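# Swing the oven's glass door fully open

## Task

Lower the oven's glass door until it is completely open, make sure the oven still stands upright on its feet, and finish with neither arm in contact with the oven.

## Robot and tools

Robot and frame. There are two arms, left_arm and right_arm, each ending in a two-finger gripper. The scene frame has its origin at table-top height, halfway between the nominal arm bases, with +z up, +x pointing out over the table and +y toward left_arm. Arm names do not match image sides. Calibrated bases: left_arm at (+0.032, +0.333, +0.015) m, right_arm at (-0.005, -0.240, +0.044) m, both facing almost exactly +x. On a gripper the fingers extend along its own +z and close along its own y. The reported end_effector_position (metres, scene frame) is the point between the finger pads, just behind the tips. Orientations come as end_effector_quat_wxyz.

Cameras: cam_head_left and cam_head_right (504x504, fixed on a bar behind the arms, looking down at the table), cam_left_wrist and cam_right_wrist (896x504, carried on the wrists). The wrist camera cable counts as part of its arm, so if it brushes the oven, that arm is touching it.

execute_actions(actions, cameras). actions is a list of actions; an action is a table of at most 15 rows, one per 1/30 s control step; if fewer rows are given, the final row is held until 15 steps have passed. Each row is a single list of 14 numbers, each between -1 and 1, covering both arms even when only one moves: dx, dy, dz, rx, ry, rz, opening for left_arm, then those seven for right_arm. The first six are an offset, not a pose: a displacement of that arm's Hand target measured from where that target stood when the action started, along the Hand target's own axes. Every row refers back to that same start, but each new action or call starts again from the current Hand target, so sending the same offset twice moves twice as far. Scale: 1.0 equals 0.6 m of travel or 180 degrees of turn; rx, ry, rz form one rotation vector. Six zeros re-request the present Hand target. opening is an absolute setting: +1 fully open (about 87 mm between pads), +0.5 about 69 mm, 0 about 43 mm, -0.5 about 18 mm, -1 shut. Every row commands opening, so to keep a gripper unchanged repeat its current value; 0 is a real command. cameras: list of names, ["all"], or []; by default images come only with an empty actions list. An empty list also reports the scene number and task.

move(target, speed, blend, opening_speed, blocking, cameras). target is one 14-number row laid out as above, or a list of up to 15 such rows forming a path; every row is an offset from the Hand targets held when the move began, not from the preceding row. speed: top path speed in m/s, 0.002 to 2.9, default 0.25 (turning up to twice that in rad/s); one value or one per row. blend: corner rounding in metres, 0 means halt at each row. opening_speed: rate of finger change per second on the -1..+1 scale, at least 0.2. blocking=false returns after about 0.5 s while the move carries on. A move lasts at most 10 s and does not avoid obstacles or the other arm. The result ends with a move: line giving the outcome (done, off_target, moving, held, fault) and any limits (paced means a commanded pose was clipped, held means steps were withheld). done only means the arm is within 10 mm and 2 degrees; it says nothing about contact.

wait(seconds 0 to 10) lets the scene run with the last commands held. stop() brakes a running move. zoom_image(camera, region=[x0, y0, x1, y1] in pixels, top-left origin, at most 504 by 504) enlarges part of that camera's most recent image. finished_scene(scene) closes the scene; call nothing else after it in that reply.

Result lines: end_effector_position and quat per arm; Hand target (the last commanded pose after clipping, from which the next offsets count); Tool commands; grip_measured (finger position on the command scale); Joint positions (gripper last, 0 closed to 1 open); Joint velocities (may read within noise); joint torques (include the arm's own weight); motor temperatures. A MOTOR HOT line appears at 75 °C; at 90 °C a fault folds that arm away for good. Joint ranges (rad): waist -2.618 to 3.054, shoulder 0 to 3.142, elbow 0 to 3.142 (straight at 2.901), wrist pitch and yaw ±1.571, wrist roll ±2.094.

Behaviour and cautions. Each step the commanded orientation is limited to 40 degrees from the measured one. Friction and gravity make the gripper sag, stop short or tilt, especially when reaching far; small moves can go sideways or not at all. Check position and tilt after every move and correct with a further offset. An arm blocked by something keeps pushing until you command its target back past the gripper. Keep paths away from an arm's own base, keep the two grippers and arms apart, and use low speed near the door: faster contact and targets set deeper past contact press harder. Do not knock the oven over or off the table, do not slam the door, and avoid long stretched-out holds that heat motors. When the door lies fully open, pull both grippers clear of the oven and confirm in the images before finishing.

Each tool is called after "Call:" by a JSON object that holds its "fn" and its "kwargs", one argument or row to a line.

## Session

Call:
{"fn": "execute_actions", "kwargs": {
  "actions": []
}}

Call:
{"fn": "zoom_image", "kwargs": {
  "camera": "cam_head_left",
  "region": [170, 190, 380, 410]
}}

Scene clock: 0.00 s.
left_arm: end_effector_position=(+0.3987, +0.3381, +0.0582) grip_measured=+1.000 end_effector_quat_wxyz=(+0.548, -0.048, +0.834, +0.038) | right_arm: end_effector_position=(+0.3798, -0.2574, +0.0845) grip_measured=+0.974 end_effector_quat_wxyz=(+0.552, +0.034, +0.832, +0.052)
Joint positions: left_arm=[-0.04 1.485 0.355 0.717 -0.172 -0.064 1] | right_arm=[-0.127 1.578 0.409 0.767 -0.17 0.063 0.987]
Joint velocities: within noise
Joint torques (N m): no reading
Motor temperatures (°C): left_arm=[24 30 31 25 24 25 25] | right_arm=[24 26 32 27 24 25 24]
Heat: left arm: 31 °C; right arm: 32 °C.
Hand target: left_arm +0.4043, +0.3378, +0.0678; +0.562, -0.049, +0.825, +0.036 | right_arm +0.3862, -0.2582, +0.0958; +0.567, +0.031, +0.821, +0.051
Tool commands: left_gripper/opening=+1.0 right_gripper/opening=+1.0
camera_calibration:
cam_left_wrist: T_world_to_cam=[[0.10542, -0.994372, 0.0105024, 0.291089], [-0.957605, -0.104358, -0.268517, 0.452015], [0.268102, 0.0182498, -0.963218, 0.080334], [0, 0, 0, 1]] pos_world=[0.380628, 0.335156, 0.195696]
cam_right_wrist: T_world_to_cam=[[-0.0149071, -0.994326, -0.105327, -0.245922], [-0.949924, 0.046966, -0.308931, 0.419711], [0.312125, 0.0954476, -0.945234, 0.129501], [0, 0, 0, 1]] pos_world=[0.354607, -0.276599, 0.226168]

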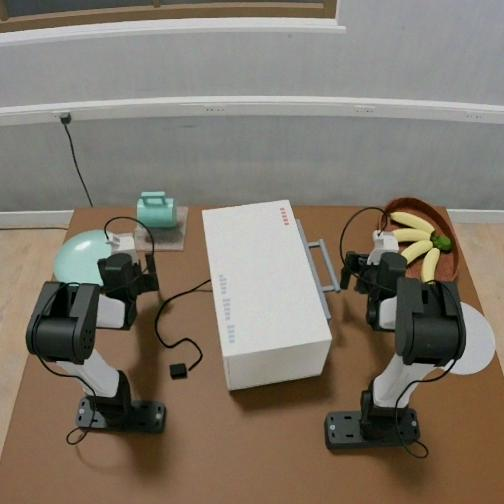

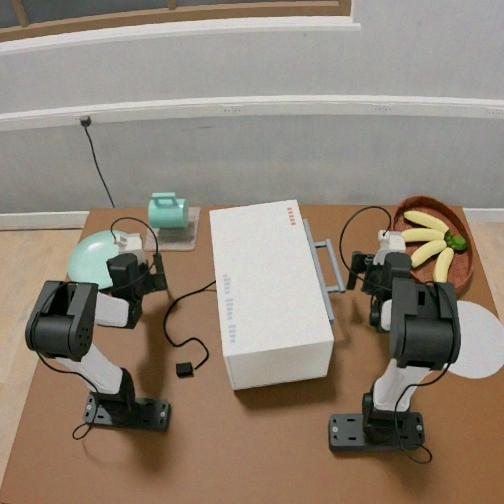

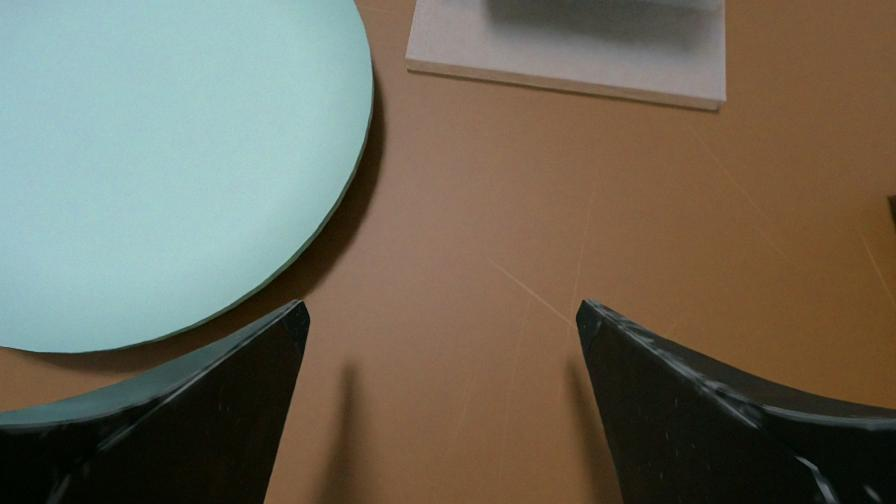

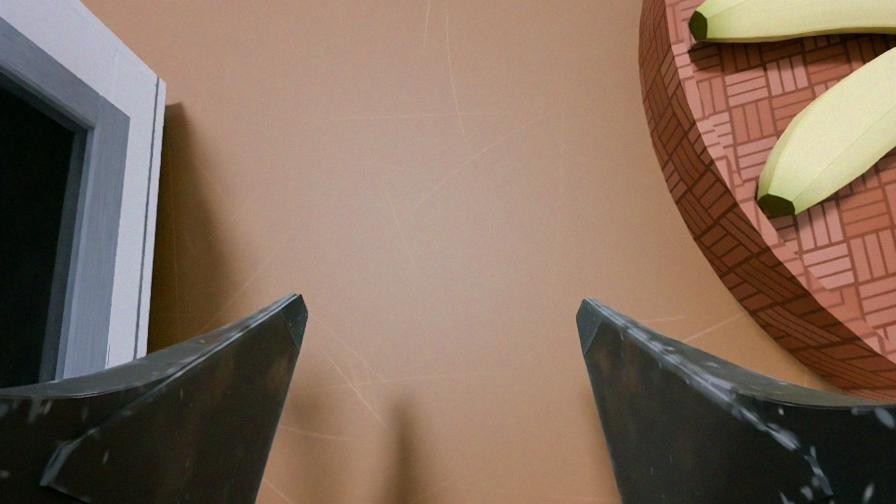

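Scaled by 2.291.

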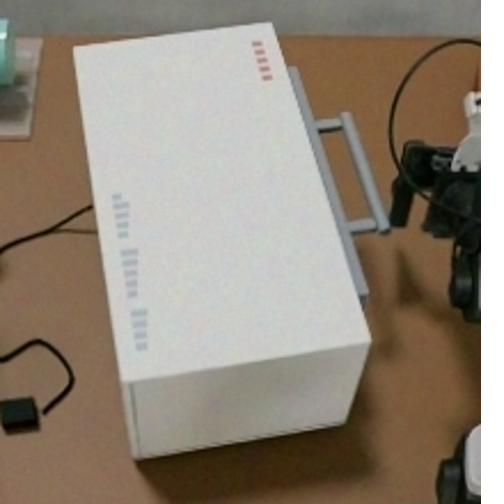

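Call:
{"fn": "move", "kwargs": {
  "target": [
    [0,0,0,0,0,0,1,-0.248,0.007,-0.167,-0.0164,0.2205,-0.0645,-0.2],
    [0,0,0,0,0,0,1,-0.23,0.184,-0.155,-0.0164,0.2205,-0.0645,-0.2],
    [0,0,0,0,0,0,1,-0.1215,0.170,-0.114,-0.0164,0.2205,-0.0645,-0.2]
  ],
  "speed": [0.35,0.3,0.2],
  "blend": [0.03,0.02,0],
  "cameras": ["cam_right_wrist"]
}}

Scene clock: 13.97 s.
left_arm: end_effector_position=(+0.3987, +0.3381, +0.0582) grip_measured=+1.000 end_effector_quat_wxyz=(+0.548, -0.048, +0.834, +0.038) | right_arm: end_effector_position=(+0.3428, -0.1671, +0.1926) grip_measured=-0.200 end_effector_quat_wxyz=(+0.236, -0.090, +0.967, +0.026)
Joint positions: left_arm=[-0.04 1.485 0.355 0.717 -0.172 -0.064 1] | right_arm=[0.207 1.59 1.398 -0.9 0 0.018 0.4]
Joint torques (N m): left_arm=[-0.5 -5.68 5.2 2.39 -0.09 0.03] | right_arm=[-0.06 -7.98 5.49 1.56 0.25 0.13]
Heat: left arm: 32 °C; right arm: 33 °C.
Hand target: left_arm +0.4043, +0.3378, +0.0678; +0.562, -0.049, +0.825, +0.036 | right_arm +0.3474, -0.1682, +0.1996; +0.258, -0.084, +0.962, +0.023
Off the commanded pose: left_arm 0.011 m, 2 deg | right_arm 0.009 m, 3 deg.
move: off_target (left_arm, right_arm)
camera_calibration:
cam_right_wrist: T_world_to_cam=[[0.186193, -0.98237, 0.0167745, -0.235694], [-0.915274, -0.167218, 0.366485, 0.236023], [-0.357219, -0.0835901, -0.930273, 0.431293], [0, 0, 0, 1]] pos_world=[0.413976, -0.15602, 0.318675]
Images, in order (width x height): cam_right_wrist 896x504.

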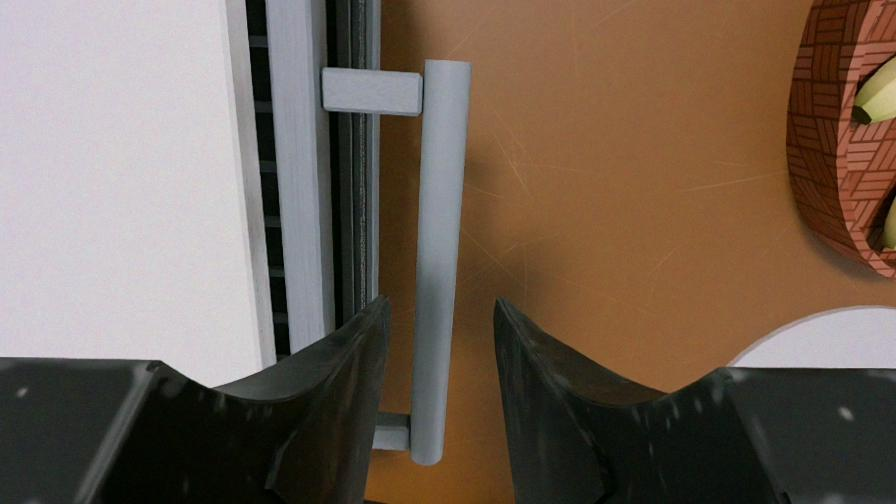

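Call:
{"fn": "move", "kwargs": {
  "target": [
    [0,0,0,0,0,0,1,0.052,0.003,0.0904,0,0,0,-0.2],
    [0,0,0,0,0,0,1,0.069,-0.063,0.119,-0.096,0,0.0556,-0.2],
    [0,0,0,0,0,0,1,0.092,-0.097,0.1596,-0.192,0,0.111,-0.2],
    [0,0,0,0,0,0,1,0.125,-0.115,0.2165,-0.2646,0,0.1528,-0.2]
  ],
  "speed": [0.15,0.1,0.1,0.1],
  "blend": [0,0.01,0.01,0],
  "cameras": ["cam_head_left","cam_right_wrist"]
}}

Scene clock: 27.90 s.
left_arm: end_effector_position=(+0.3987, +0.3381, +0.0582) grip_measured=+1.000 end_effector_quat_wxyz=(+0.548, -0.048, +0.834, +0.038) | right_arm: end_effector_position=(+0.3507, -0.2368, +0.0421) grip_measured=-0.200 end_effector_quat_wxyz=(+0.179, +0.051, +0.874, +0.448)
Joint positions: left_arm=[-0.04 1.485 0.355 0.717 -0.172 -0.064 1] | right_arm=[-0.401 2.135 1.211 -0.595 -1.006 -0.259 0.4]
Joint torques (N m): left_arm=[-0.43 -5.57 5.22 2.41 -0.09 0.02] | right_arm=[-0.25 -7.57 7.27 0.51 -0.86 -0.1]
Motor temperatures (°C): left_arm=[24 32 33 31 24 25 25] | right_arm=[24 30 35 31 25 25 24]
Heat: left arm: 33 °C; right arm: 35 °C.
Hand target: left_arm +0.4043, +0.3378, +0.0678; +0.562, -0.049, +0.825, +0.036 | right_arm +0.3594, -0.2361, +0.0496; +0.190, +0.045, +0.864, +0.465
Off the commanded pose: left_arm 0.011 m, 2 deg | right_arm 0.011 m, 3 deg.
move: off_target (left_arm, right_arm)
camera_calibration:
cam_right_wrist: T_world_to_cam=[[0.0726566, -0.61298, -0.786751, -0.141923], [-0.882355, -0.40724, 0.235806, 0.223793], [-0.464941, 0.677061, -0.570454, 0.490999], [0, 0, 0, 1]] pos_world=[0.436062, -0.328295, 0.115663]
Images, in order (width x height): cam_head_left 504x504, cam_right_wrist 896x504.

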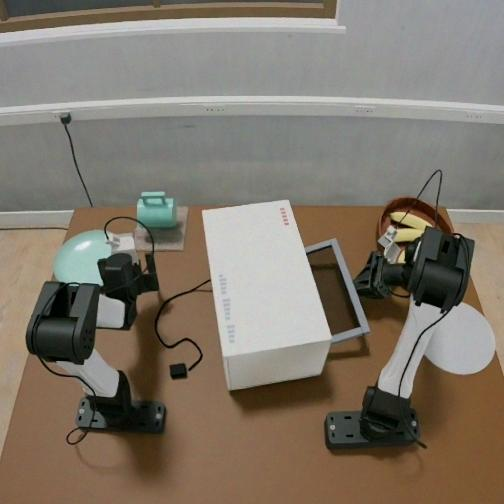

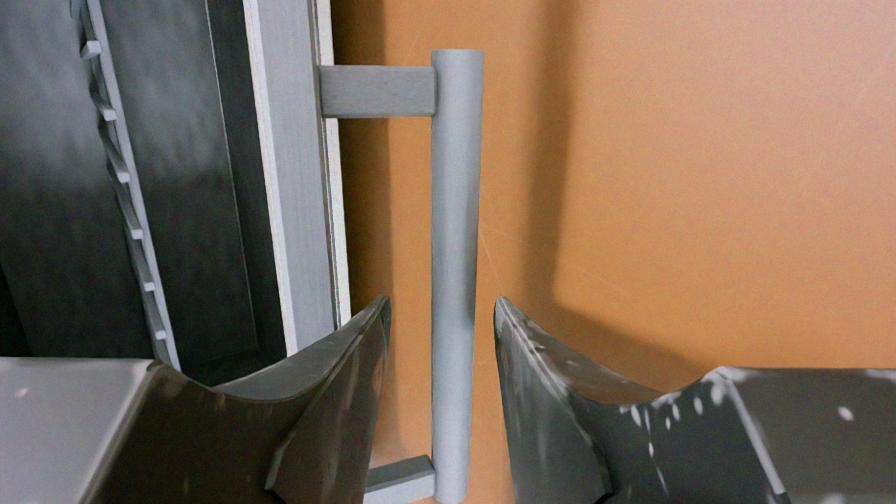

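Call:
{"fn": "move", "kwargs": {
  "target": [
    [0,0,0,0,0,0,1,0,0,-0.167,0,0,0,-0.2],
    [0,0,0,0,0,0,1,-0.043,0.184,-0.242,0.2646,0,-0.1528,-0.2]
  ],
  "speed": [0.2,0.35],
  "blend": [0.02,0],
  "cameras": ["cam_head_left","cam_right_wrist"]
}}

Scene clock: 33.47 s.
left_arm: end_effector_position=(+0.3987, +0.3381, +0.0582) grip_measured=+1.000 end_effector_quat_wxyz=(+0.548, -0.048, +0.834, +0.038) | right_arm: end_effector_position=(+0.3110, -0.2926, +0.2054) grip_measured=-0.200 end_effector_quat_wxyz=(+0.229, -0.084, +0.969, +0.037)
Joint positions: left_arm=[-0.04 1.485 0.355 0.717 -0.172 -0.064 1] | right_arm=[-0.233 1.505 1.375 -1.02 -0.211 -0.363 0.4]
Joint torques (N m): left_arm=[-0.5 -5.67 5.08 2.41 -0.11 0.02] | right_arm=[0.42 -7.53 7.25 1.44 0.11 0.13]
Heat: left arm: 33 °C; right arm: 35 °C.
Hand target: left_arm +0.4043, +0.3378, +0.0678; +0.562, -0.049, +0.825, +0.036 | right_arm +0.3185, -0.2944, +0.2195; +0.258, -0.084, +0.962, +0.023
Off the commanded pose: left_arm 0.011 m, 2 deg | right_arm 0.016 m, 4 deg.
move: off_target (left_arm, right_arm)
camera_calibration:
cam_right_wrist: T_world_to_cam=[[0.178812, -0.983845, -0.00863032, -0.346176], [-0.910625, -0.168813, 0.377179, 0.177148], [-0.372543, -0.0595854, -0.9261, 0.432314], [0, 0, 0, 1]] pos_world=[0.384271, -0.284919, 0.330562]
Images, in order (width x height): cam_head_left 504x504, cam_right_wrist 896x504.

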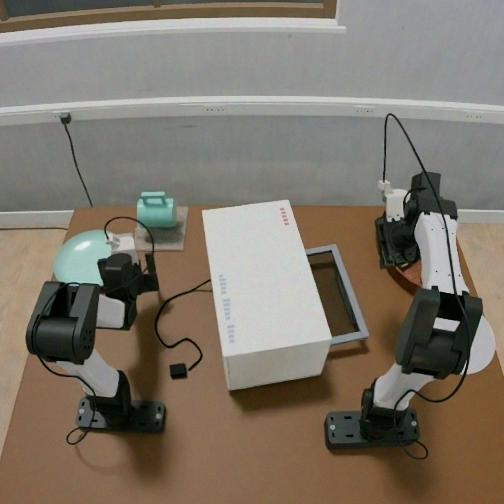

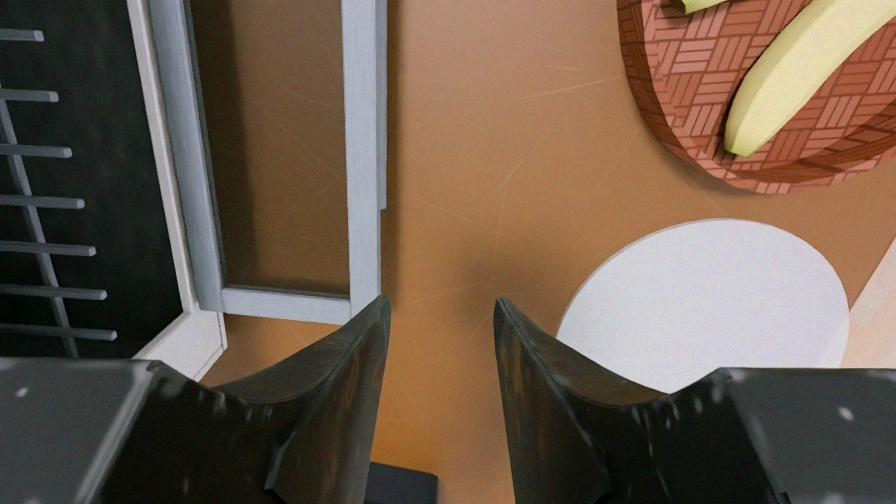

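Call:
{"fn": "finished_scene", "kwargs": {
  "scene": 3
}}

The scene is finished: the task was done.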